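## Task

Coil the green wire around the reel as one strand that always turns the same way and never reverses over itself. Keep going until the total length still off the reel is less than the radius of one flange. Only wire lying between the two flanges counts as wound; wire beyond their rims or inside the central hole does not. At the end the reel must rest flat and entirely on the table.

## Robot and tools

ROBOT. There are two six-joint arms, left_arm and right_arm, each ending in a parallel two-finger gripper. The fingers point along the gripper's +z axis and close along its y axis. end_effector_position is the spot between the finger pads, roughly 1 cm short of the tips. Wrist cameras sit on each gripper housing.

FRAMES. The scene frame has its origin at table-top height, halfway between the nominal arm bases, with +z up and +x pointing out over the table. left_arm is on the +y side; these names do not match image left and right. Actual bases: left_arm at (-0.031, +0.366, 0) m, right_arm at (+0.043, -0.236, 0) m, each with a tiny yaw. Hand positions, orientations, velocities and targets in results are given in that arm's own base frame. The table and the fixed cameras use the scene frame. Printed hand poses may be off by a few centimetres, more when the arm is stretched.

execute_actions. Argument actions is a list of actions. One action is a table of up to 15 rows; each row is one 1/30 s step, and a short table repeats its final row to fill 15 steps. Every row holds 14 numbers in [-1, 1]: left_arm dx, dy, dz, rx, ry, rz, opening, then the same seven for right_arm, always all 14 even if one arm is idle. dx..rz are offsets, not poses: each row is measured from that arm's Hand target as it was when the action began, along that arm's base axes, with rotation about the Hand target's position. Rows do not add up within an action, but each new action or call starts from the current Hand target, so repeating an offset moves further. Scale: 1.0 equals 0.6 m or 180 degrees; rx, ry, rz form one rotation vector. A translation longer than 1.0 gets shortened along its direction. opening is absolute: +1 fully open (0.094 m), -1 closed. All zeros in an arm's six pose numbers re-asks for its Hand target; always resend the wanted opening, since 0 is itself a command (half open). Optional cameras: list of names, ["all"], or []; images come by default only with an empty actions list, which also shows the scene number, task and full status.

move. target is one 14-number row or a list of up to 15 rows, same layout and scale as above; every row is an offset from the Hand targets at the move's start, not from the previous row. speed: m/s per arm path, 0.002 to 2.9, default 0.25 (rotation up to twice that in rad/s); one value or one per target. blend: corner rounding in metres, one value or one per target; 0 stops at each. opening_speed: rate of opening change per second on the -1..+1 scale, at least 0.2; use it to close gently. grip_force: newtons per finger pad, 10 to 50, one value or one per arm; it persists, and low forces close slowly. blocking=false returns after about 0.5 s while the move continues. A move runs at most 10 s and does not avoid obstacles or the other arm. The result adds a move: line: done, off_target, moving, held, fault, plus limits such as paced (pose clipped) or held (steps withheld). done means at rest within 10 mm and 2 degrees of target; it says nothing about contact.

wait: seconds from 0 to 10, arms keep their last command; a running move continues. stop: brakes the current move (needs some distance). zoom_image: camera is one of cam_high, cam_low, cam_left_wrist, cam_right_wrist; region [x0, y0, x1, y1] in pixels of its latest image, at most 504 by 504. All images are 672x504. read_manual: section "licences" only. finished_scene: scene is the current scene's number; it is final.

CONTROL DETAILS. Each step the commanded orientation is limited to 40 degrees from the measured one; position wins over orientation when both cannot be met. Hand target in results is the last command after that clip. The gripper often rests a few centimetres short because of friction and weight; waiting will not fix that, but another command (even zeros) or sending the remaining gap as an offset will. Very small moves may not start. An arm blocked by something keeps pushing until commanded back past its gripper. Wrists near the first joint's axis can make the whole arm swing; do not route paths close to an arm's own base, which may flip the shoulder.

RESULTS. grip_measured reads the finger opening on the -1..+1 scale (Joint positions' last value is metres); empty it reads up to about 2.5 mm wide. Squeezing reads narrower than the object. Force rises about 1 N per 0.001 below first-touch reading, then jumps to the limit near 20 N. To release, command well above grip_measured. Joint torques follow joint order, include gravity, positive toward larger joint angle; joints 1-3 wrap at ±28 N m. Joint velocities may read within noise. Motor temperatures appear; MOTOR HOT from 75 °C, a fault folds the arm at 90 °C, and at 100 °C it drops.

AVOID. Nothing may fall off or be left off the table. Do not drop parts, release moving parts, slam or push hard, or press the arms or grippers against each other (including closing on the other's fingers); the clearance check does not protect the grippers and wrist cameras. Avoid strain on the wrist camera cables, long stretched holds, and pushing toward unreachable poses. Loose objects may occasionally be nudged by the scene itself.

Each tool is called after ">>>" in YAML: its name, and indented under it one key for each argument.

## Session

>>> execute_actions:
  actions: []

>>> zoom_image:
  camera: "cam_high"
  region: [240, 170, 440, 330]

>>> zoom_image:
  camera: "cam_low"
  region: [360, 220, 500, 320]

Scene clock: 0.00 s.
left_arm: end_effector_position=(+0.3840, +0.0251, +0.1417) grip_measured=+1.000 end_effector_quat_wxyz=(+0.680, -0.062, +0.730, +0.032) | right_arm: end_effector_position=(+0.3715, -0.0203, +0.1432) grip_measured=+1.000 end_effector_quat_wxyz=(+0.685, +0.093, +0.722, -0.035)
Joint positions: left_arm=[0.002 1.556 0.238 1.242 -0.13 -0.048 0.094] | right_arm=[0.056 1.528 0.194 1.273 0.234 0.092 0.094]
Joint velocities: within noise
Joint torques (N m): no reading
Motor temperatures (°C): left_arm=[27 28 30 23 23 24 24] | right_arm=[22 27 25 26 22 24 22]
Heat: left arm: 30 °C; right arm: 27 °C.
Hand target: left_arm +0.3855, +0.0252, +0.1483; +0.687, -0.063, +0.724, +0.031 | right_arm +0.3722, -0.0203, +0.1444; +0.685, +0.093, +0.721, -0.035
Tool commands: left_gripper/opening=+1.0 right_gripper/opening=+1.0

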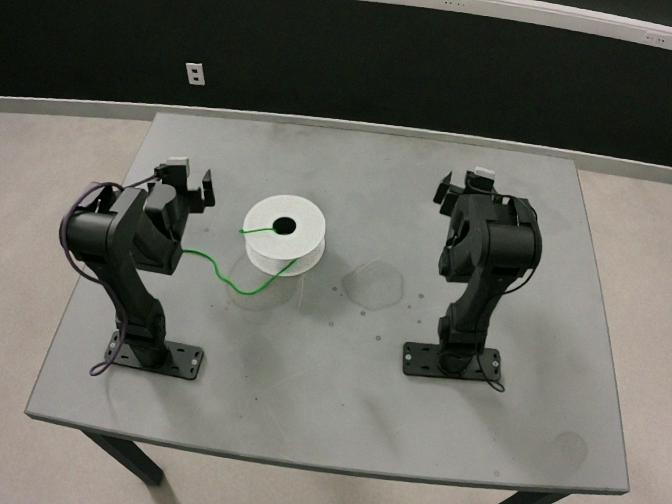

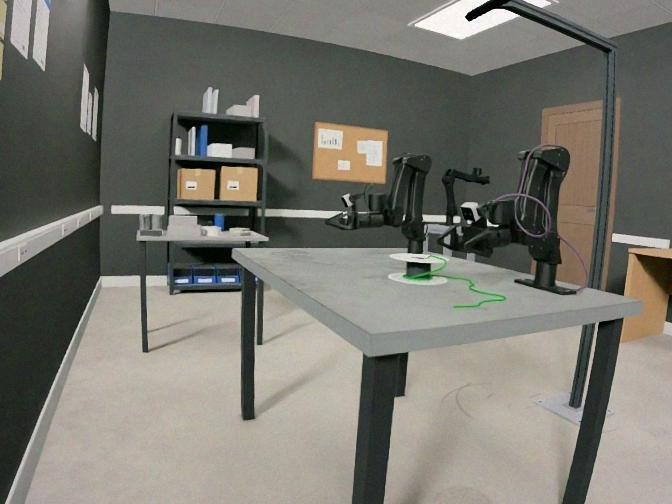

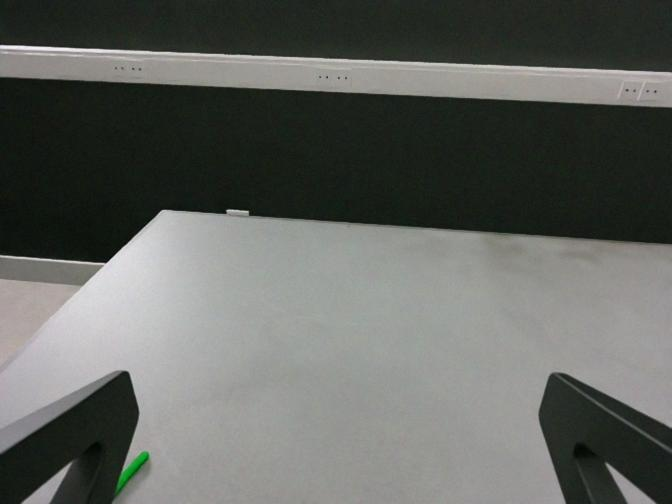

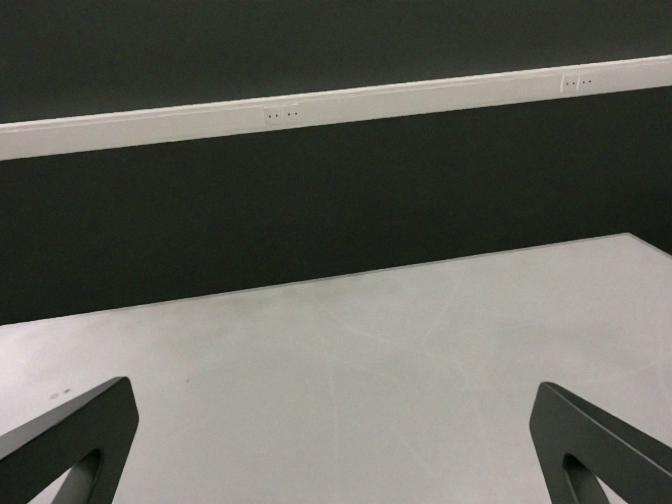

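Scaled by 2.520 from the camera's 672x504 image, which has a finer 960x720 frame.

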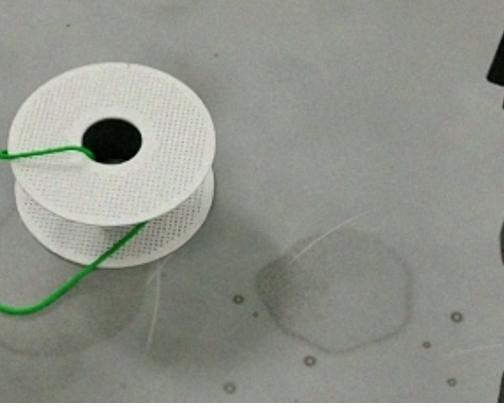

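Scaled by 3.600 from the camera's 672x504 image, which has a finer 960x720 frame.

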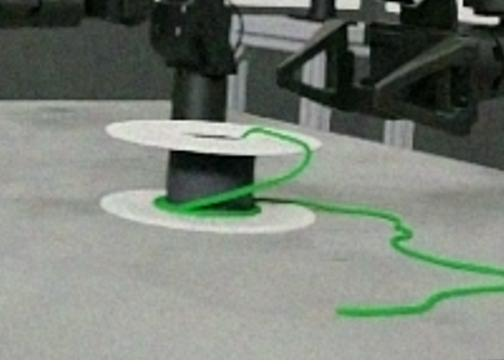

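>>> move:
  target: [0,0,0,0,0,0,1,-0.206,0.6655,0.059,0.2597,0.4168,-0.192,-0.83]
  speed: 0.25
  cameras: ["cam_right_wrist","cam_high"]

Scene clock: 17.23 s.
left_arm: end_effector_position=(+0.3840, +0.0251, +0.1417) grip_measured=+1.000 end_effector_quat_wxyz=(+0.680, -0.062, +0.730, +0.032) | right_arm: end_effector_position=(+0.2510, +0.3777, +0.1833) grip_measured=-0.828 end_effector_quat_wxyz=(+0.013, +0.480, +0.873, +0.087)
Joint positions: left_arm=[0.002 1.556 0.238 1.242 -0.13 -0.048 0.094] | right_arm=[0.986 2.213 2.381 -1.562 0.011 1.992 0.008]
Joint torques (N m): left_arm=[0.02 -4.04 5.11 1.78 -0.02 0] | right_arm=[0.16 -11.43 9.07 0.33 -0.06 0.08]
Heat: left arm: 30 °C; right arm: 28 °C.
Hand target: left_arm +0.3855, +0.0252, +0.1483; +0.687, -0.063, +0.724, +0.031 | right_arm +0.2485, +0.3791, +0.1800; +0.000, +0.485, +0.875, +0.000
Off the commanded pose: left_arm 0.007 m, 1 deg | right_arm 0.004 m, 10 deg.
joint sent to its limit (right arm) — joint 4 (wrist pitch), lower limit. The joint targets are off in orientation, not in position.
move: off_target (right_arm)
Images, in order (width x height): cam_high 672x504, cam_right_wrist 672x504.

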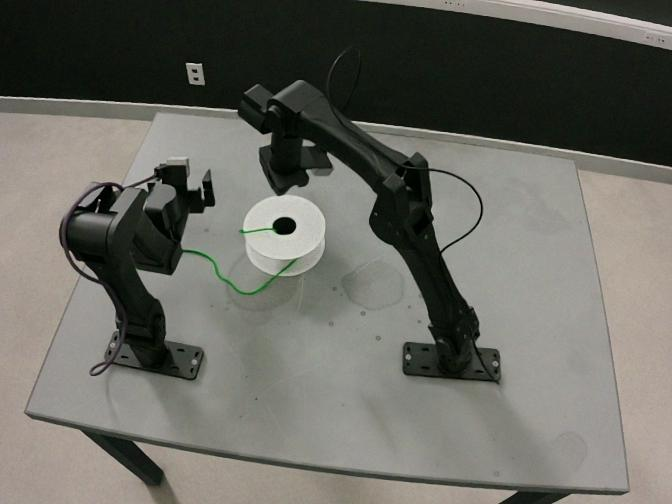

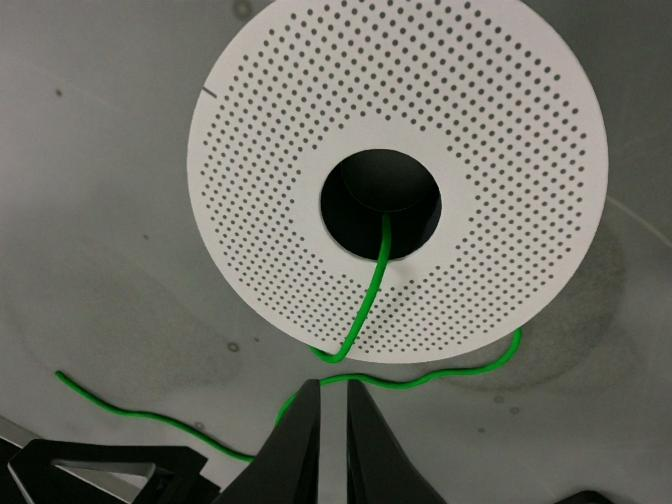

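>>> move:
  target: [0,0,0,0,0,0,1,0,0,-0.135,0,0,0,-0.83]
  speed: 0.12
  cameras: ["cam_right_wrist"]

Scene clock: 20.67 s.
left_arm: end_effector_position=(+0.3840, +0.0251, +0.1417) grip_measured=+1.000 end_effector_quat_wxyz=(+0.680, -0.062, +0.730, +0.032) | right_arm: end_effector_position=(+0.2508, +0.3784, +0.1079) grip_measured=-0.828 end_effector_quat_wxyz=(+0.005, +0.482, +0.876, +0.010)
Joint positions: left_arm=[0.002 1.556 0.238 1.242 -0.13 -0.048 0.094] | right_arm=[0.986 2.329 2.281 -1.503 0.008 1.992 0.008]
Joint torques (N m): left_arm=[0.02 -4.04 5.12 1.78 -0.02 0] | right_arm=[0.16 -12.89 6.42 0.32 -0.11 0.09]
Heat: left arm: 30 °C; right arm: 28 °C.
Hand target: left_arm +0.3855, +0.0252, +0.1483; +0.687, -0.063, +0.724, +0.031 | right_arm +0.2485, +0.3791, +0.0989; +0.000, +0.485, +0.875, +0.000
Off the commanded pose: left_arm 0.007 m, 1 deg | right_arm 0.009 m, 1 deg.
move: done
Images, in order (width x height): cam_right_wrist 672x504.

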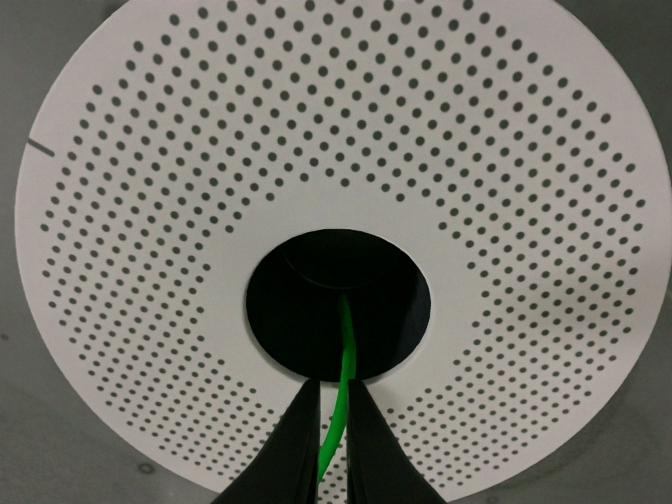

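>>> move:
  target:
    - [0,0,0,0,0,0,1,0,0,0.1,0,0,0,-0.83]
    - [0,0,0,0,0,0,1,-0.014,-0.465,0.1,0,0,0.48,-0.83]
    - [-0.151,-0.316,0.003,0.2617,0.4421,-0.3355,0,-0.014,-0.465,0.1,0,0,0.48,-0.83]
  speed: 0.3
  blend: [0.02,0.05,0]
  cameras: ["cam_left_wrist","cam_high"]

Scene clock: 35.13 s.
left_arm: end_effector_position=(+0.2920, -0.1616, +0.1458) grip_measured=+0.002 end_effector_quat_wxyz=(-0.005, +0.543, +0.840, -0.001) | right_arm: end_effector_position=(+0.2405, +0.1010, +0.1564) grip_measured=-0.828 end_effector_quat_wxyz=(-0.011, -0.244, +0.970, -0.004)
Joint positions: left_arm=[-0.507 1.819 1.666 -1.427 0.002 0.641 0.047] | right_arm=[0.397 1.555 1.412 -1.451 0.004 -0.097 0.008]
Joint torques (N m): left_arm=[-0.35 -6.11 8.46 -0.01 -0.04 0.08] | right_arm=[-0.59 -9.18 6 0.31 -0.07 -0.11]
Heat: left arm: 31 °C; right arm: 31 °C.
Hand target: left_arm +0.2949, -0.1644, +0.1501; +0.000, +0.548, +0.836, +0.000 | right_arm +0.2401, +0.1000, +0.1589; +0.000, -0.245, +0.969, +0.000
Off the commanded pose: left_arm 0.006 m, 1 deg | right_arm 0.003 m, 1 deg.
move: done
Images, in order (width x height): cam_high 672x504, cam_left_wrist 672x504.

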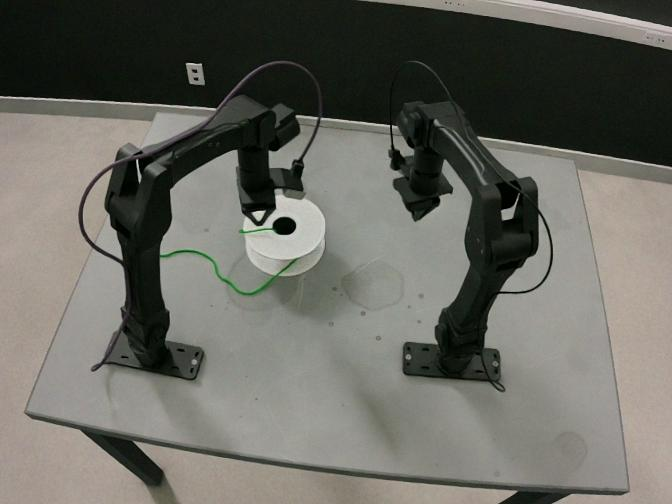

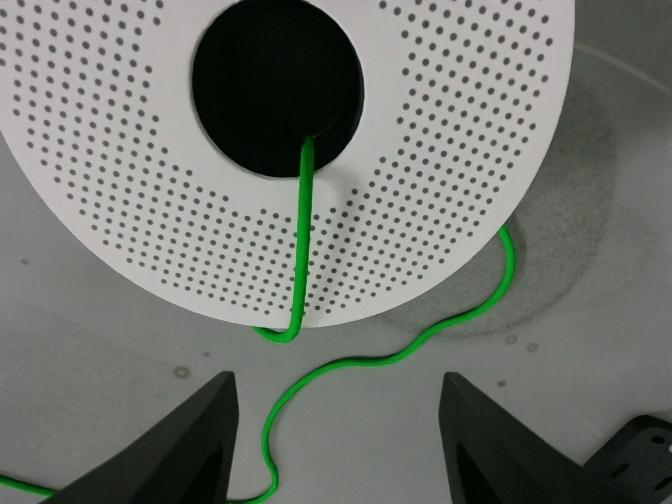

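>>> move:
  target:
    - [0.021,0.01,-0.09,0,0,0,0,0,0,0,0,0,0,-0.83]
    - [0.021,0.01,-0.117,0,0,0,0,0,0,0,0,0,0,-0.83]
  speed: 0.12
  blend: [0.01,0]
  cameras: ["cam_left_wrist"]

Scene clock: 38.00 s.
left_arm: end_effector_position=(+0.3044, -0.1597, +0.0825) grip_measured=+0.002 end_effector_quat_wxyz=(-0.003, +0.548, +0.837, -0.001) | right_arm: end_effector_position=(+0.2405, +0.1010, +0.1564) grip_measured=-0.828 end_effector_quat_wxyz=(-0.011, -0.244, +0.970, -0.004)
Joint positions: left_arm=[-0.486 1.863 1.47 -1.184 0.001 0.673 0.047] | right_arm=[0.397 1.555 1.412 -1.451 0.004 -0.097 0.008]
Joint torques (N m): left_arm=[0.59 -6.65 5.48 0.24 -0.02 0.08] | right_arm=[-0.61 -9.11 6 0.28 -0.06 -0.11]
Heat: left arm: 31 °C; right arm: 31 °C.
Hand target: left_arm +0.3075, -0.1585, +0.0799; +0.000, +0.548, +0.836, +0.000 | right_arm +0.2401, +0.1000, +0.1589; +0.000, -0.245, +0.969, +0.000
Off the commanded pose: left_arm 0.004 m, 0 deg | right_arm 0.003 m, 1 deg.
move: done; blend cut to 0.0081 m at target 1
Images, in order (width x height): cam_left_wrist 672x504.

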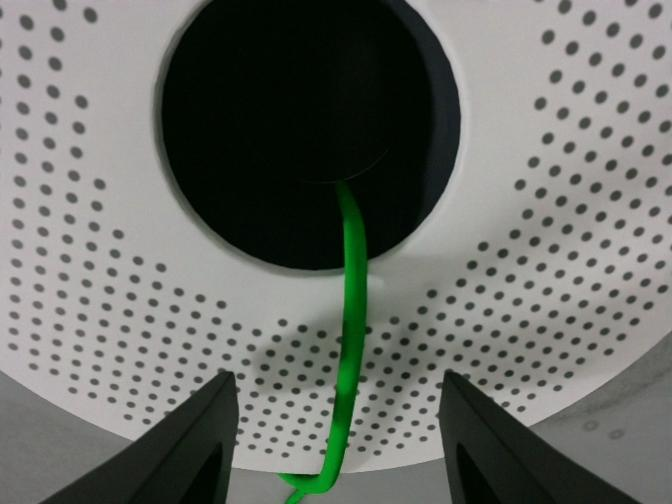

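>>> move:
  target:
    - [0,0,-0.003,0,0,0,-0.6,0,0,0,0,0,0,-0.83]
    - [0,0,-0.003,0,0,0,-1,0,0,0,0,0,0,-0.83]
    - [0,0,0.1,0,0,0,-1,0,0,0,0,0,0,-0.83]
  speed: 0.12
  opening_speed: 1.0
  cameras: ["cam_left_wrist"]

Scene clock: 42.30 s.
left_arm: end_effector_position=(+0.3037, -0.1585, +0.1308) grip_measured=-0.958 end_effector_quat_wxyz=(-0.011, +0.548, +0.837, +0.000) | right_arm: end_effector_position=(+0.2405, +0.1010, +0.1564) grip_measured=-0.828 end_effector_quat_wxyz=(-0.011, -0.244, +0.970, -0.004)
Joint positions: left_arm=[-0.486 1.863 1.662 -1.391 -0.003 0.674 0.002] | right_arm=[0.397 1.555 1.412 -1.451 0.004 -0.097 0.008]
Joint torques (N m): left_arm=[0.59 -7.46 8.5 -0.08 0.02 0.08] | right_arm=[-0.62 -9.2 5.91 0.29 -0.08 -0.1]
Heat: left arm: 31 °C; right arm: 31 °C.
Hand target: left_arm +0.3075, -0.1584, +0.1398; -0.001, +0.548, +0.836, +0.000 | right_arm +0.2401, +0.1000, +0.1589; +0.000, -0.245, +0.969, +0.000
Off the commanded pose: left_arm 0.010 m, 1 deg | right_arm 0.003 m, 1 deg.
move: done
Images, in order (width x height): cam_left_wrist 672x504.

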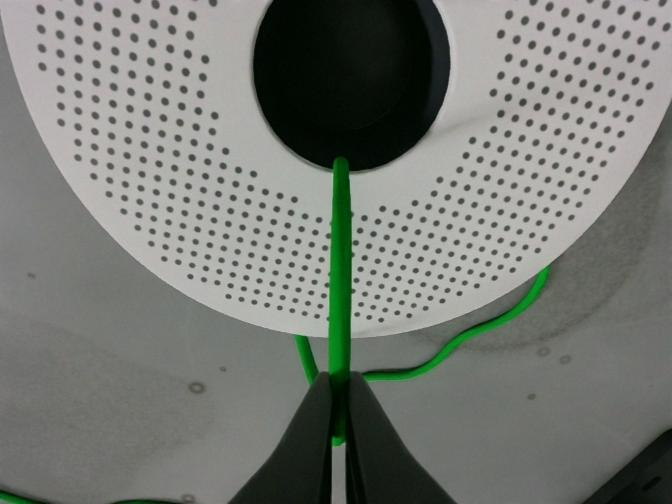

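>>> move:
  target: [0.053,0.173,0.0,-0.031,-0.3735,-0.2784,-1,0,0,0,0,0,0,-0.83]
  speed: 0.2
  cameras: ["cam_left_wrist","cam_high"]

>>> zoom_image:
  camera: "cam_high"
  region: [140, 130, 340, 310]

Scene clock: 50.20 s.
left_arm: end_effector_position=(+0.3391, -0.0552, +0.1392) grip_measured=-0.958 end_effector_quat_wxyz=(+0.467, +0.743, +0.407, +0.255) | right_arm: end_effector_position=(+0.2405, +0.1010, +0.1564) grip_measured=-0.828 end_effector_quat_wxyz=(-0.011, -0.244, +0.970, -0.004)
Joint positions: left_arm=[0.154 1.169 0.495 0.103 0.638 1.936 0.002] | right_arm=[0.397 1.555 1.412 -1.451 0.004 -0.097 0.008]
Joint torques (N m): left_arm=[0.77 -2.06 6.13 1.63 0.4 0] | right_arm=[-0.59 -9.28 6.02 0.32 -0.07 -0.08]
Heat: left arm: 31 °C; right arm: 31 °C.
Hand target: left_arm +0.3393, -0.0547, +0.1398; +0.472, +0.741, +0.403, +0.257 | right_arm +0.2401, +0.1000, +0.1589; +0.000, -0.245, +0.969, +0.000
Off the commanded pose: left_arm 0.001 m, 1 deg | right_arm 0.003 m, 1 deg.
move: done
Images, in order (width x height): cam_high 672x504, cam_left_wrist 672x504.

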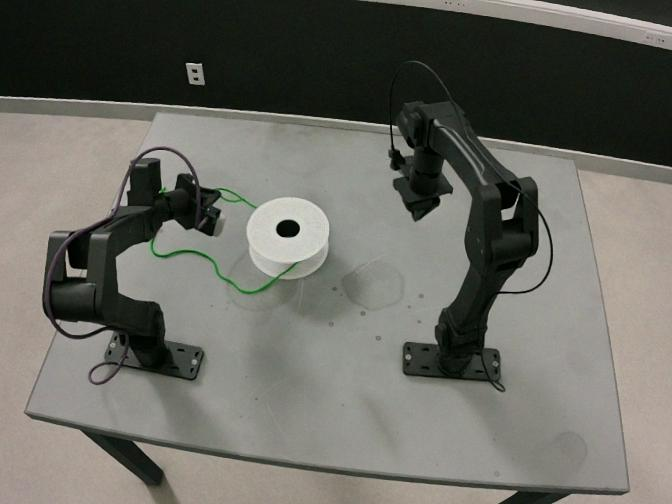

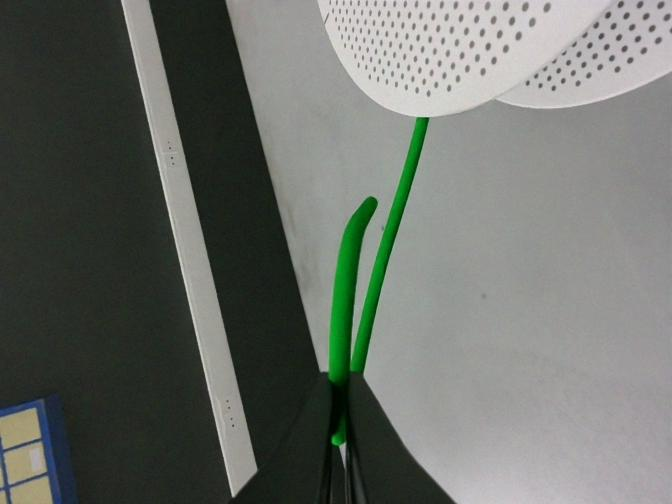

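Scaled by 2.520 from the camera's 672x504 image, which has a finer 960x720 frame.

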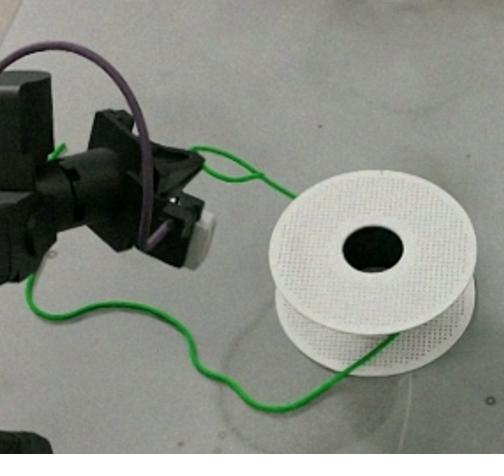

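>>> move:
  target:
    - [0,0,-0.152,0,0,0,-1,0,0,0,0,0,0,-0.83]
    - [-0.041,-0.063,-0.152,0,0,0,-1,0,0,0,0,0,0,-0.83]
  speed: 0.12
  blend: [0.01,0]
  cameras: ["cam_left_wrist","cam_high"]

>>> zoom_image:
  camera: "cam_high"
  region: [140, 130, 340, 310]

Scene clock: 54.37 s.
left_arm: end_effector_position=(+0.3153, -0.0890, +0.0426) grip_measured=-0.958 end_effector_quat_wxyz=(+0.462, +0.745, +0.407, +0.254) | right_arm: end_effector_position=(+0.2405, +0.1010, +0.1564) grip_measured=-0.828 end_effector_quat_wxyz=(-0.011, -0.244, +0.970, -0.004)
Joint positions: left_arm=[-0.017 1.505 0.17 0.809 0.488 1.839 0.002] | right_arm=[0.397 1.555 1.412 -1.451 0.004 -0.097 0.008]
Joint torques (N m): left_arm=[-0.7 -4.05 3.62 1.7 0.17 -0.13] | right_arm=[-0.57 -9.18 6.08 0.3 -0.08 -0.09]
Heat: left arm: 31 °C; right arm: 31 °C.
Hand target: left_arm +0.3147, -0.0925, +0.0486; +0.472, +0.741, +0.403, +0.257 | right_arm +0.2401, +0.1000, +0.1589; +0.000, -0.245, +0.969, +0.000
Off the commanded pose: left_arm 0.007 m, 1 deg | right_arm 0.003 m, 1 deg.
move: done
Images, in order (width x height): cam_high 672x504, cam_left_wrist 672x504.

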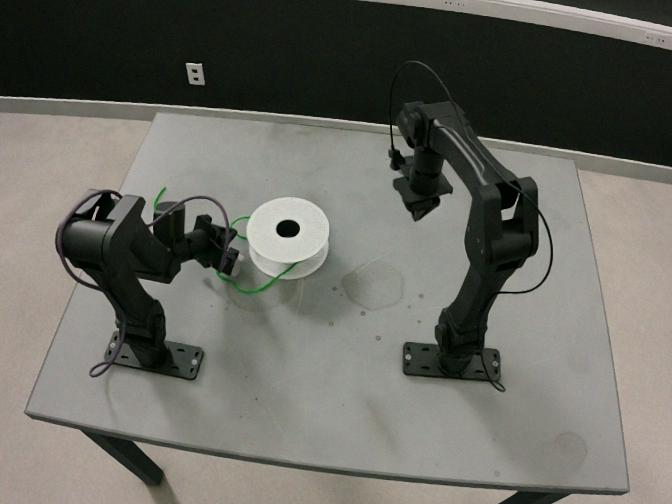

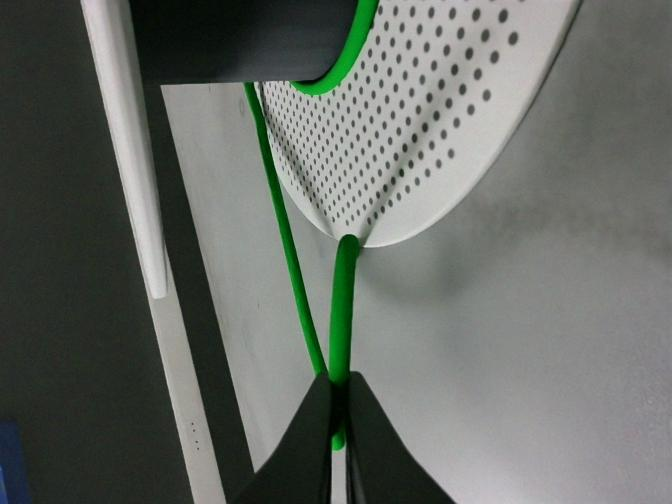

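Scaled by 2.520 from the camera's 672x504 image, which has a finer 960x720 frame.

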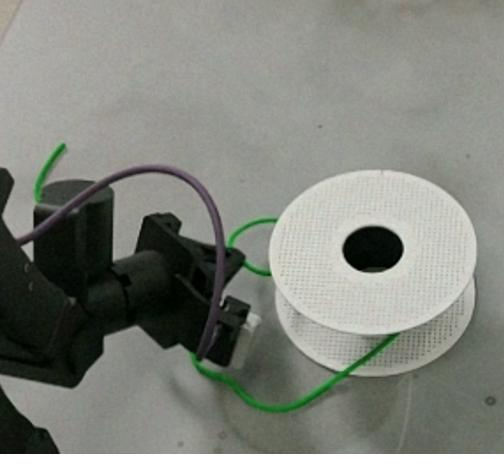

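>>> move:
  target:
    - [-0.025,-0.0385,-0.012,0,0,0,-1,0,0,0,0,0,0,-0.83]
    - [-0.05,-0.077,-0.012,0,0,0,-1,0,0,0,0,0,0,-0.83]
  speed: 0.08
  blend: [0.005,0]
  cameras: ["cam_left_wrist","cam_high"]

>>> zoom_image:
  camera: "cam_high"
  region: [140, 130, 340, 310]

Scene clock: 57.33 s.
left_arm: end_effector_position=(+0.2848, -0.1356, +0.0341) grip_measured=-0.958 end_effector_quat_wxyz=(+0.459, +0.748, +0.406, +0.254) | right_arm: end_effector_position=(+0.2405, +0.1010, +0.1564) grip_measured=-0.828 end_effector_quat_wxyz=(-0.011, -0.244, +0.970, -0.004)
Joint positions: left_arm=[-0.323 1.499 0.067 0.954 0.219 1.69 0.002] | right_arm=[0.397 1.555 1.412 -1.451 0.004 -0.097 0.008]
Joint torques (N m): left_arm=[-0.68 -3.67 3.22 1.81 0.1 -0.16] | right_arm=[-0.62 -9.26 6.11 0.31 -0.06 -0.11]
Heat: left arm: 31 °C; right arm: 31 °C.
Hand target: left_arm +0.2847, -0.1387, +0.0414; +0.472, +0.741, +0.403, +0.257 | right_arm +0.2401, +0.1000, +0.1589; +0.000, -0.245, +0.969, +0.000
Off the commanded pose: left_arm 0.008 m, 2 deg | right_arm 0.003 m, 1 deg.
move: done
Images, in order (width x height): cam_high 672x504, cam_left_wrist 672x504.

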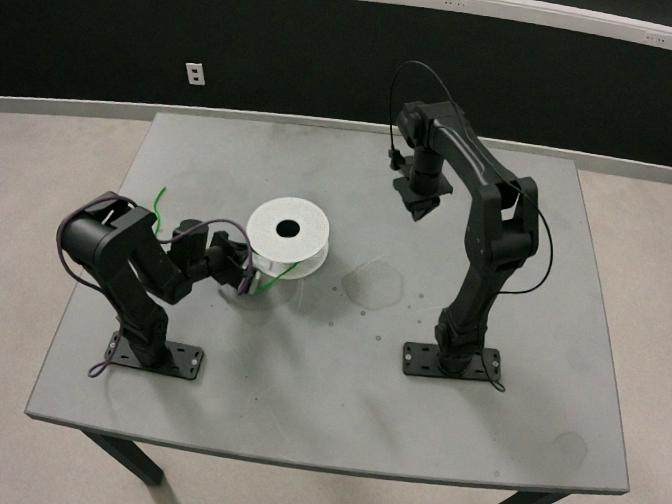

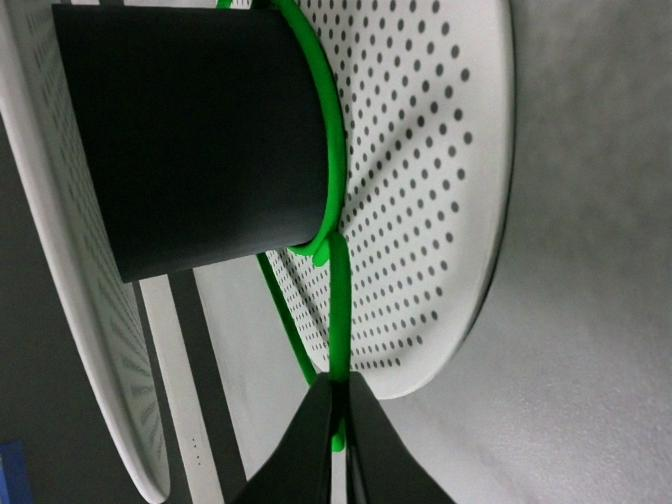

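Scaled by 2.520 from the camera's 672x504 image, which has a finer 960x720 frame.

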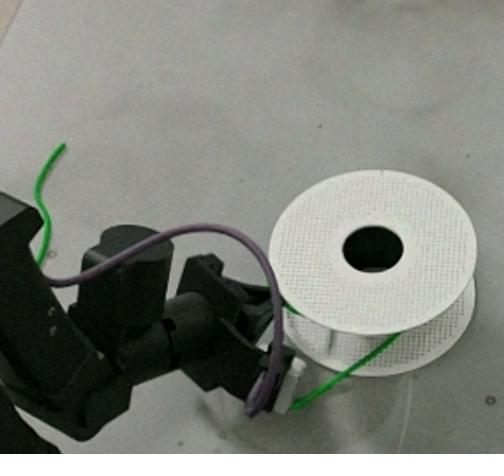

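>>> move:
  target:
    - [-0.021,0.0136,-0.003,0,0,0,-1,0,0,0,0,0,0,-0.83]
    - [-0.046,-0.025,-0.005,0,0,0,-1,0,0,0,0,0,0,-0.83]
  speed: 0.06
  cameras: ["cam_left_wrist"]

Scene clock: 60.17 s.
left_arm: end_effector_position=(+0.2607, -0.1526, +0.0373) grip_measured=-0.958 end_effector_quat_wxyz=(+0.460, +0.749, +0.403, +0.256) | right_arm: end_effector_position=(+0.2405, +0.1010, +0.1564) grip_measured=-0.828 end_effector_quat_wxyz=(-0.011, -0.244, +0.970, -0.004)
Joint positions: left_arm=[-0.491 1.387 0.012 0.911 0.07 1.619 0.002] | right_arm=[0.397 1.555 1.412 -1.451 0.004 -0.097 0.008]
Joint torques (N m): left_arm=[-0.69 -3.03 3.44 1.59 0.04 -0.16] | right_arm=[-0.58 -9.21 6.06 0.3 -0.08 -0.09]
Heat: left arm: 30 °C; right arm: 31 °C.
Hand target: left_arm +0.2572, -0.1537, +0.0385; +0.472, +0.741, +0.403, +0.257 | right_arm +0.2401, +0.1000, +0.1589; +0.000, -0.245, +0.969, +0.000
Off the commanded pose: left_arm 0.004 m, 2 deg | right_arm 0.003 m, 1 deg.
joint sent to its limit (left arm) — joint 3 (elbow), lower limit, where the elbow is as bent as it goes. The joint targets still meet the commanded pose.
move: done
Images, in order (width x height): cam_left_wrist 672x504.

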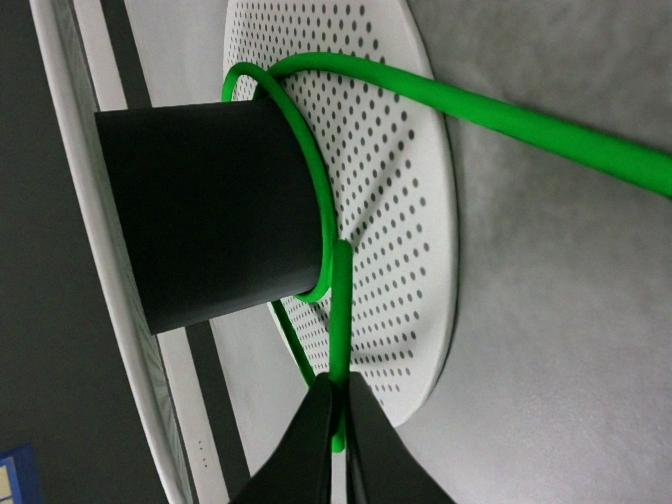

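>>> move:
  target:
    - [0.018,-0.012,-0.014,0,0,0,-1,0,0,0,0,0,0,-0.83]
    - [0.018,-0.012,-0.014,0,0,0,-0.7,0,0,0,0,0,0,-0.83]
  speed: 0.06
  opening_speed: 0.5
  cameras: ["cam_left_wrist"]

Scene clock: 63.70 s.
left_arm: end_effector_position=(+0.2645, -0.1559, +0.0236) grip_measured=-0.702 end_effector_quat_wxyz=(+0.458, +0.749, +0.405, +0.255) | right_arm: end_effector_position=(+0.2405, +0.1010, +0.1564) grip_measured=-0.828 end_effector_quat_wxyz=(-0.011, -0.244, +0.970, -0.004)
Joint positions: left_arm=[-0.501 1.601 0.012 1.121 0.06 1.613 0.014] | right_arm=[0.397 1.555 1.412 -1.451 0.004 -0.097 0.008]
Joint torques (N m): left_arm=[-0.72 -2.04 3.75 1.92 0.01 -0.13] | right_arm=[-0.61 -9.11 6 0.31 -0.08 -0.1]
Heat: left arm: 30 °C; right arm: 31 °C.
Hand target: left_arm +0.2679, -0.1609, +0.0300; +0.472, +0.741, +0.403, +0.257 | right_arm +0.2401, +0.1000, +0.1589; +0.000, -0.245, +0.969, +0.000
Off the commanded pose: left_arm 0.009 m, 2 deg | right_arm 0.003 m, 1 deg.
move: done
Images, in order (width x height): cam_left_wrist 672x504.

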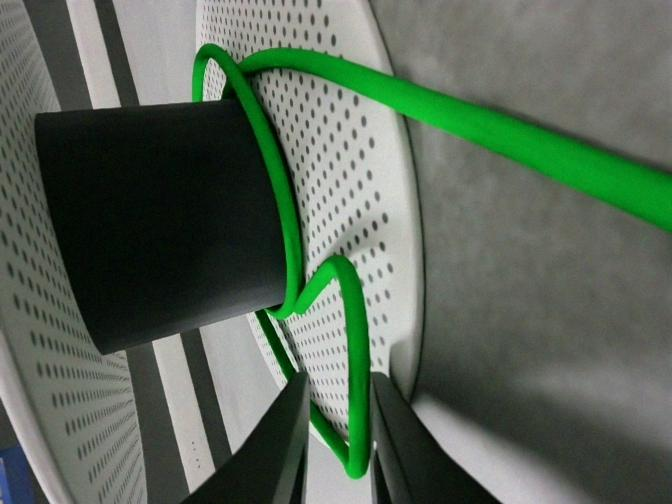

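>>> zoom_image:
  camera: "cam_left_wrist"
  region: [230, 230, 430, 490]

>>> zoom_image:
  camera: "cam_left_wrist"
  region: [250, 240, 370, 340]

Scaled by 1.938 from the camera's 672x504 image, which has a finer 960x720 frame.

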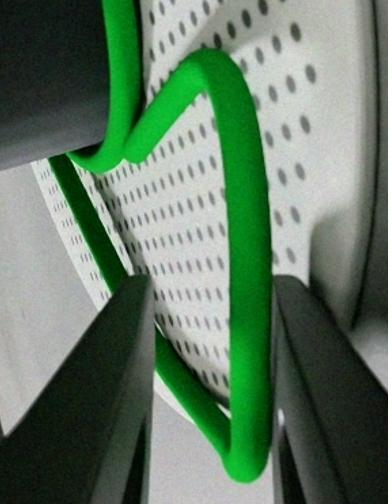

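Scaled by 4.200 from the camera's 672x504 image, which has a finer 960x720 frame.

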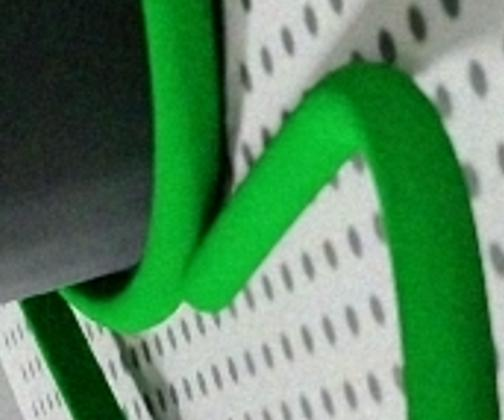

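>>> move:
  target:
    - [0,0,0,0,0,0,-1,0,0,0,0,0,0,-0.83]
    - [-0.03,0.02,0.005,0,0,0,-1,0,0,0,0,0,0,-0.83]
  speed: 0.06
  opening_speed: 0.8
  cameras: ["cam_left_wrist"]

Scene clock: 69.57 s.
left_arm: end_effector_position=(+0.2533, -0.1499, +0.0325) grip_measured=-0.950 end_effector_quat_wxyz=(+0.444, +0.758, +0.410, +0.245) | right_arm: end_effector_position=(+0.2405, +0.1010, +0.1564) grip_measured=-0.828 end_effector_quat_wxyz=(-0.011, -0.244, +0.970, -0.004)
Joint positions: left_arm=[-0.501 1.304 0.012 0.785 0.06 1.613 0.002] | right_arm=[0.397 1.555 1.412 -1.451 0.004 -0.097 0.008]
Joint torques (N m): left_arm=[0.51 -2.69 3.85 1.57 0.18 -0.02] | right_arm=[-0.64 -9.18 5.98 0.3 -0.08 -0.12]
Motor temperatures (°C): left_arm=[27 30 30 28 23 24 25] | right_arm=[22 31 26 27 22 24 22]
Heat: left arm: 30 °C; right arm: 31 °C.
Hand target: left_arm +0.2499, -0.1489, +0.0331; +0.472, +0.741, +0.403, +0.257 | right_arm +0.2401, +0.1000, +0.1589; +0.000, -0.245, +0.969, +0.000
Off the commanded pose: left_arm 0.004 m, 4 deg | right_arm 0.003 m, 1 deg.
joint sent to its limit (left arm) — joint 3 (elbow), lower limit, where the elbow is as bent as it goes. The joint targets are off in orientation, not in position.
move: off_target (left_arm)
Images, in order (width x height): cam_left_wrist 672x504.

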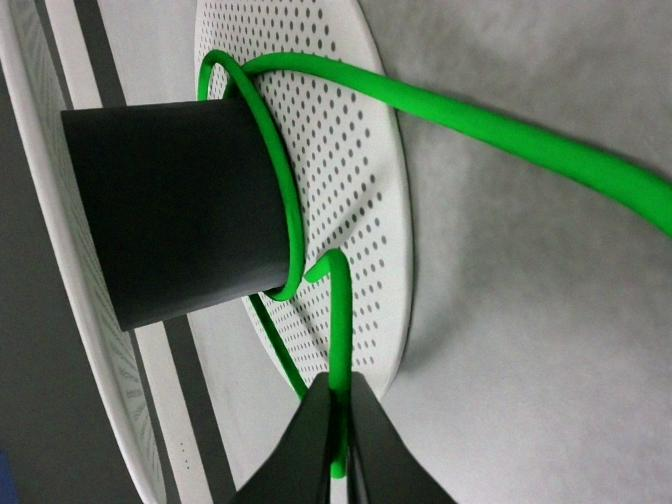

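>>> move:
  target:
    - [0.0,-0.014,-0.014,0,0,0,-1,0,0,0,0,0,0,-0.83]
    - [0.0,-0.014,-0.014,0,0,0,-0.7,0,0,0,0,0,0,-0.83]
  speed: 0.06
  opening_speed: 0.5
  cameras: ["cam_left_wrist"]

Scene clock: 73.17 s.
left_arm: end_effector_position=(+0.2527, -0.1558, +0.0248) grip_measured=-0.702 end_effector_quat_wxyz=(+0.440, +0.761, +0.409, +0.245) | right_arm: end_effector_position=(+0.2405, +0.1010, +0.1564) grip_measured=-0.828 end_effector_quat_wxyz=(-0.011, -0.244, +0.970, -0.004)
Joint positions: left_arm=[-0.54 1.406 0.012 0.879 0.026 1.599 0.014] | right_arm=[0.397 1.555 1.412 -1.451 0.004 -0.097 0.008]
Joint torques (N m): left_arm=[-0.72 -1.48 3.32 1.79 0.01 -0.13] | right_arm=[-0.68 -9.14 6.01 0.29 -0.08 -0.09]
Heat: left arm: 30 °C; right arm: 31 °C.
Hand target: left_arm +0.2499, -0.1573, +0.0247; +0.472, +0.741, +0.403, +0.257 | right_arm +0.2401, +0.1000, +0.1589; +0.000, -0.245, +0.969, +0.000
Off the commanded pose: left_arm 0.003 m, 5 deg | right_arm 0.003 m, 1 deg.
joint sent to its limit (left arm) — joint 3 (elbow), lower limit, where the elbow is as bent as it goes. The joint targets are off in orientation, not in position.
move: off_target (left_arm); target 2's new opening was sent with left_arm's hand 0.003 m and 5 deg from that target
Images, in order (width x height): cam_left_wrist 672x504.

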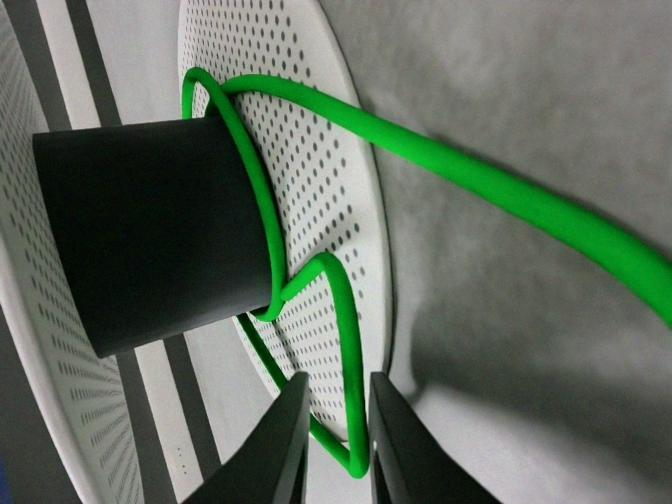

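>>> move:
  target:
    - [0.077,0.148,0.0,0,0,0,-0.7,0,0,0,0,0,0,-0.83]
    - [0.077,0.2,0.15,0,0,0,-0.7,0,0,0,0,0,0,-0.83]
  speed: 0.15
  blend: [0.01,0]
  cameras: ["cam_left_wrist","cam_high","cam_low"]

>>> zoom_image:
  camera: "cam_high"
  region: [140, 130, 340, 310]

>>> zoom_image:
  camera: "cam_low"
  region: [370, 230, 490, 320]

Scene clock: 78.80 s.
left_arm: end_effector_position=(+0.2924, -0.0373, +0.1058) grip_measured=-0.702 end_effector_quat_wxyz=(+0.465, +0.742, +0.409, +0.256) | right_arm: end_effector_position=(+0.2405, +0.1010, +0.1564) grip_measured=-0.828 end_effector_quat_wxyz=(-0.011, -0.244, +0.970, -0.004)
Joint positions: left_arm=[0.303 1.029 0.301 0.086 0.756 2.043 0.014] | right_arm=[0.397 1.555 1.412 -1.451 0.004 -0.097 0.008]
Joint torques (N m): left_arm=[0.49 -0.92 9.1 1.2 0.49 0.03] | right_arm=[-0.61 -9.26 6.04 0.3 -0.07 -0.09]
Heat: left arm: 30 °C; right arm: 32 °C.
Hand target: left_arm +0.2961, -0.0373, +0.1148; +0.472, +0.741, +0.402, +0.257 | right_arm +0.2401, +0.1000, +0.1589; +0.000, -0.245, +0.969, +0.000
Off the commanded pose: left_arm 0.010 m, 1 deg | right_arm 0.003 m, 1 deg.
move: done
Images, in order (width x height): cam_high 672x504, cam_low 672x504, cam_left_wrist 672x504.

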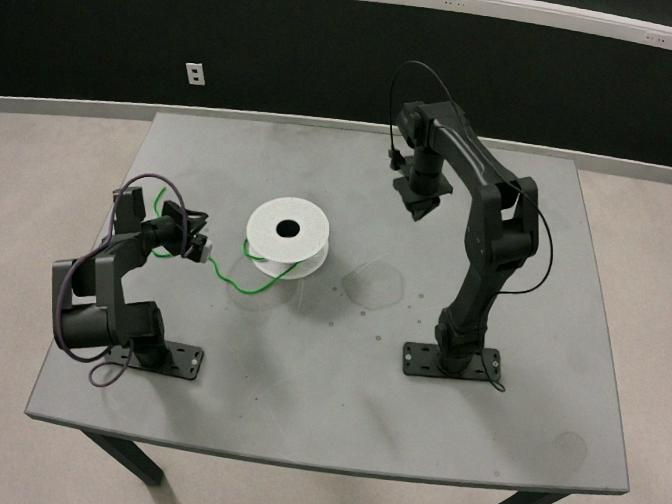

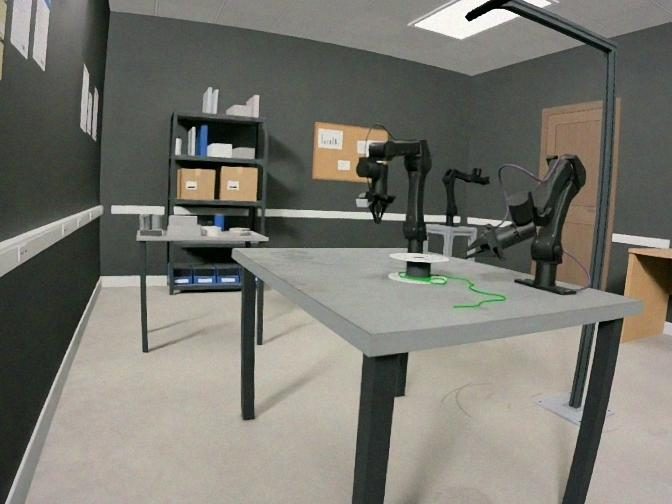

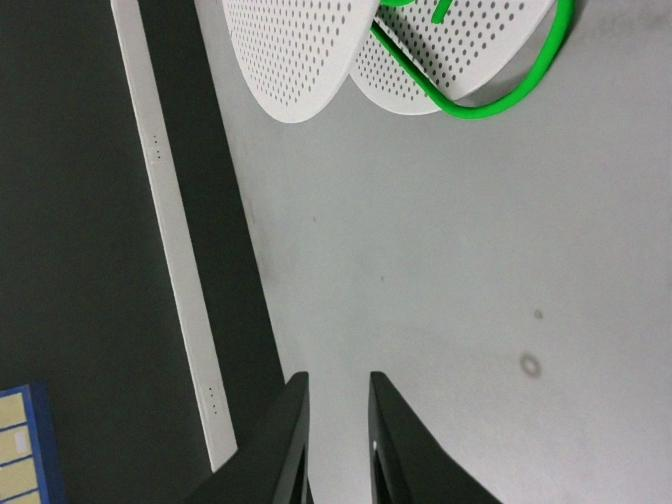

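Scaled by 2.520 from the camera's 672x504 image, which has a finer 960x720 frame.

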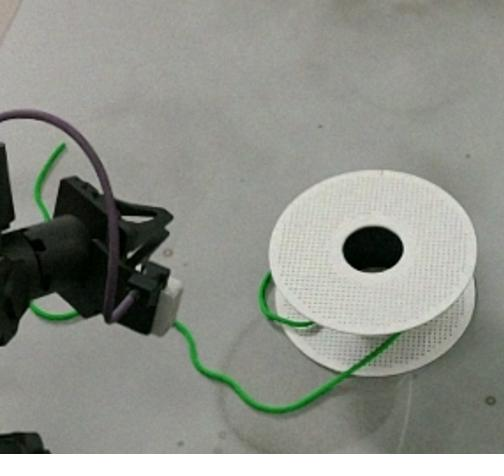

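Scaled by 4.200 from the camera's 672x504 image, which has a finer 960x720 frame.

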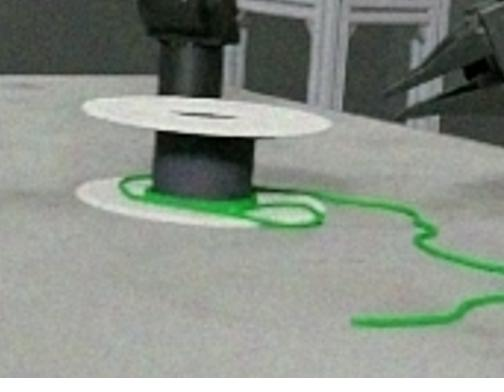

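>>> move:
  target:
    - [0.077,-0.02,-0.05,0,0,0,-1,0,0,0,0,0,0,-0.83]
    - [0.077,-0.052,-0.153,0,0,0,-1,0,0,0,0,0,0,-0.83]
    - [0.035,-0.117,-0.153,0,0,0,-1,0,0,0,0,0,0,-0.83]
  speed: 0.12
  blend: [0.02,0.005,0]
  cameras: ["cam_left_wrist","cam_high"]

>>> zoom_image:
  camera: "cam_high"
  region: [140, 130, 340, 310]

Scene clock: 88.10 s.
left_arm: end_effector_position=(+0.3190, -0.1045, +0.0227) grip_measured=-0.995 end_effector_quat_wxyz=(+0.466, +0.743, +0.403, +0.260) | right_arm: end_effector_position=(+0.2405, +0.1010, +0.1564) grip_measured=-0.828 end_effector_quat_wxyz=(-0.011, -0.244, +0.970, -0.004)
Joint positions: left_arm=[-0.1 1.737 0.152 1.096 0.417 1.796 0] | right_arm=[0.397 1.555 1.412 -1.451 0.004 -0.097 0.008]
Joint torques (N m): left_arm=[-0.69 -2.95 2.3 1.8 0.14 -0.17] | right_arm=[-0.55 -9.22 5.96 0.31 -0.09 -0.08]
Heat: left arm: 31 °C; right arm: 32 °C.
Hand target: left_arm +0.3170, -0.1075, +0.0228; +0.472, +0.741, +0.403, +0.257 | right_arm +0.2401, +0.1000, +0.1589; +0.000, -0.245, +0.969, +0.000
Off the commanded pose: left_arm 0.004 m, 1 deg | right_arm 0.003 m, 1 deg.
move: done
Images, in order (width x height): cam_high 672x504, cam_left_wrist 672x504.

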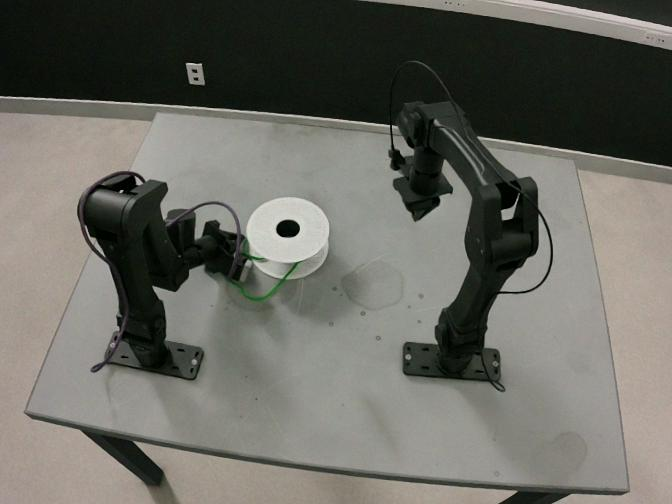

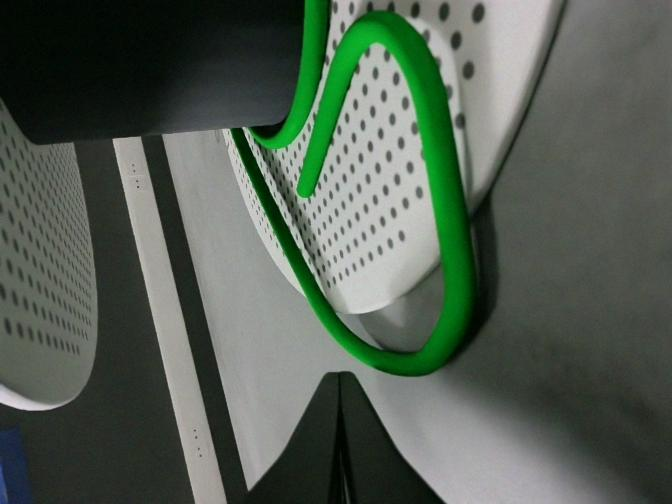

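Scaled by 2.520 from the camera's 672x504 image, which has a finer 960x720 frame.

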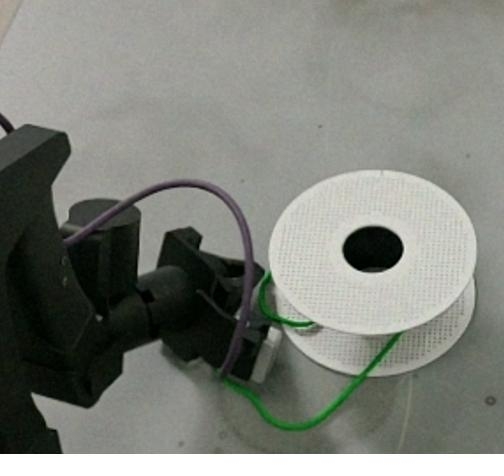

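>>> move:
  target:
    - [0,0.01,0.03,0.039,0.0606,0,-1,0,0,0,0,0,0,-0.83]
    - [-0.028,-0.045,0.03,0.039,0.0606,0,-1,0,0,0,0,0,0,-0.83]
    - [-0.028,-0.045,-0.01,0.039,0.0606,0,-1,0,0,0,0,0,0,-0.83]
  speed: 0.1
  blend: [0.01,0.005,0]
  cameras: ["cam_left_wrist"]

Scene clock: 97.97 s.
left_arm: end_effector_position=(+0.3025, -0.1315, +0.0185) grip_measured=-0.995 end_effector_quat_wxyz=(+0.382, +0.791, +0.428, +0.214) | right_arm: end_effector_position=(+0.2405, +0.1010, +0.1564) grip_measured=-0.828 end_effector_quat_wxyz=(-0.011, -0.244, +0.970, -0.004)
Joint positions: left_arm=[-0.302 1.466 0.262 0.522 0.205 1.749 0] | right_arm=[0.397 1.555 1.412 -1.451 0.004 -0.097 0.008]
Joint torques (N m): left_arm=[-0.75 -2.55 4.15 1.61 0.08 -0.13] | right_arm=[-0.58 -9.16 6.01 0.31 -0.07 -0.1]
Heat: left arm: 31 °C; right arm: 32 °C.
Hand target: left_arm +0.3003, -0.1345, +0.0169; +0.386, +0.790, +0.429, +0.209 | right_arm +0.2401, +0.1000, +0.1589; +0.000, -0.245, +0.969, +0.000
Off the commanded pose: left_arm 0.004 m, 1 deg | right_arm 0.003 m, 1 deg.
move: done
Images, in order (width x height): cam_left_wrist 672x504.

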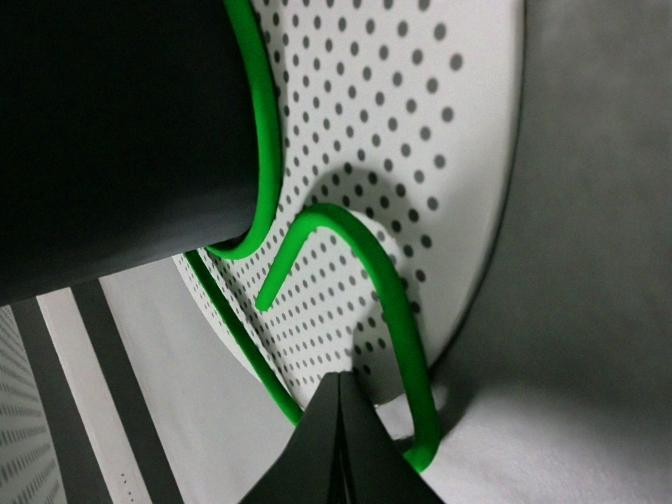

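>>> move:
  target:
    - [0,0,-0.013,0,0,0,-1,0,0,0,0,0,0,-0.83]
  speed: 0.06
  cameras: ["cam_left_wrist"]

Scene clock: 99.70 s.
left_arm: end_effector_position=(+0.3074, -0.1330, +0.0175) grip_measured=-0.995 end_effector_quat_wxyz=(+0.391, +0.785, +0.424, +0.224) | right_arm: end_effector_position=(+0.2405, +0.1010, +0.1564) grip_measured=-0.828 end_effector_quat_wxyz=(-0.011, -0.244, +0.970, -0.004)
Joint positions: left_arm=[-0.302 1.513 0.253 0.609 0.205 1.748 0] | right_arm=[0.397 1.555 1.412 -1.451 0.004 -0.097 0.008]
Joint torques (N m): left_arm=[-0.7 -2.41 3.62 1.4 0.11 -0.12] | right_arm=[-0.64 -9.14 6.08 0.31 -0.1 -0.11]
Heat: left arm: 31 °C; right arm: 32 °C.
Hand target: left_arm +0.3003, -0.1345, +0.0091; +0.386, +0.789, +0.429, +0.209 | right_arm +0.2401, +0.1000, +0.1589; +0.000, -0.245, +0.969, +0.000
Off the commanded pose: left_arm 0.011 m, 2 deg | right_arm 0.003 m, 1 deg.
move: off_target (left_arm)
Images, in order (width x height): cam_left_wrist 672x504.

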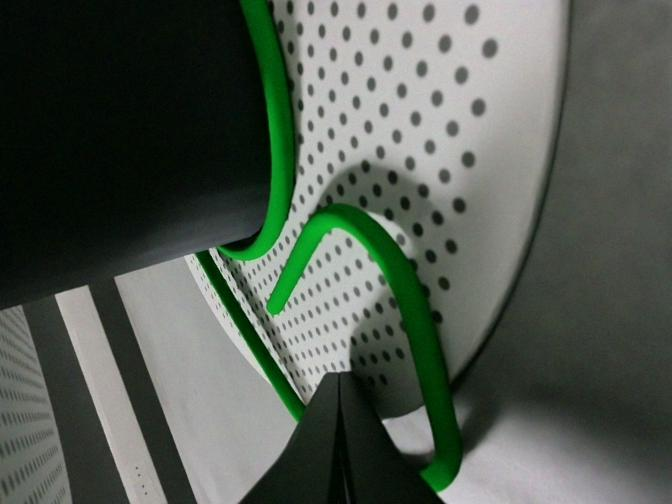

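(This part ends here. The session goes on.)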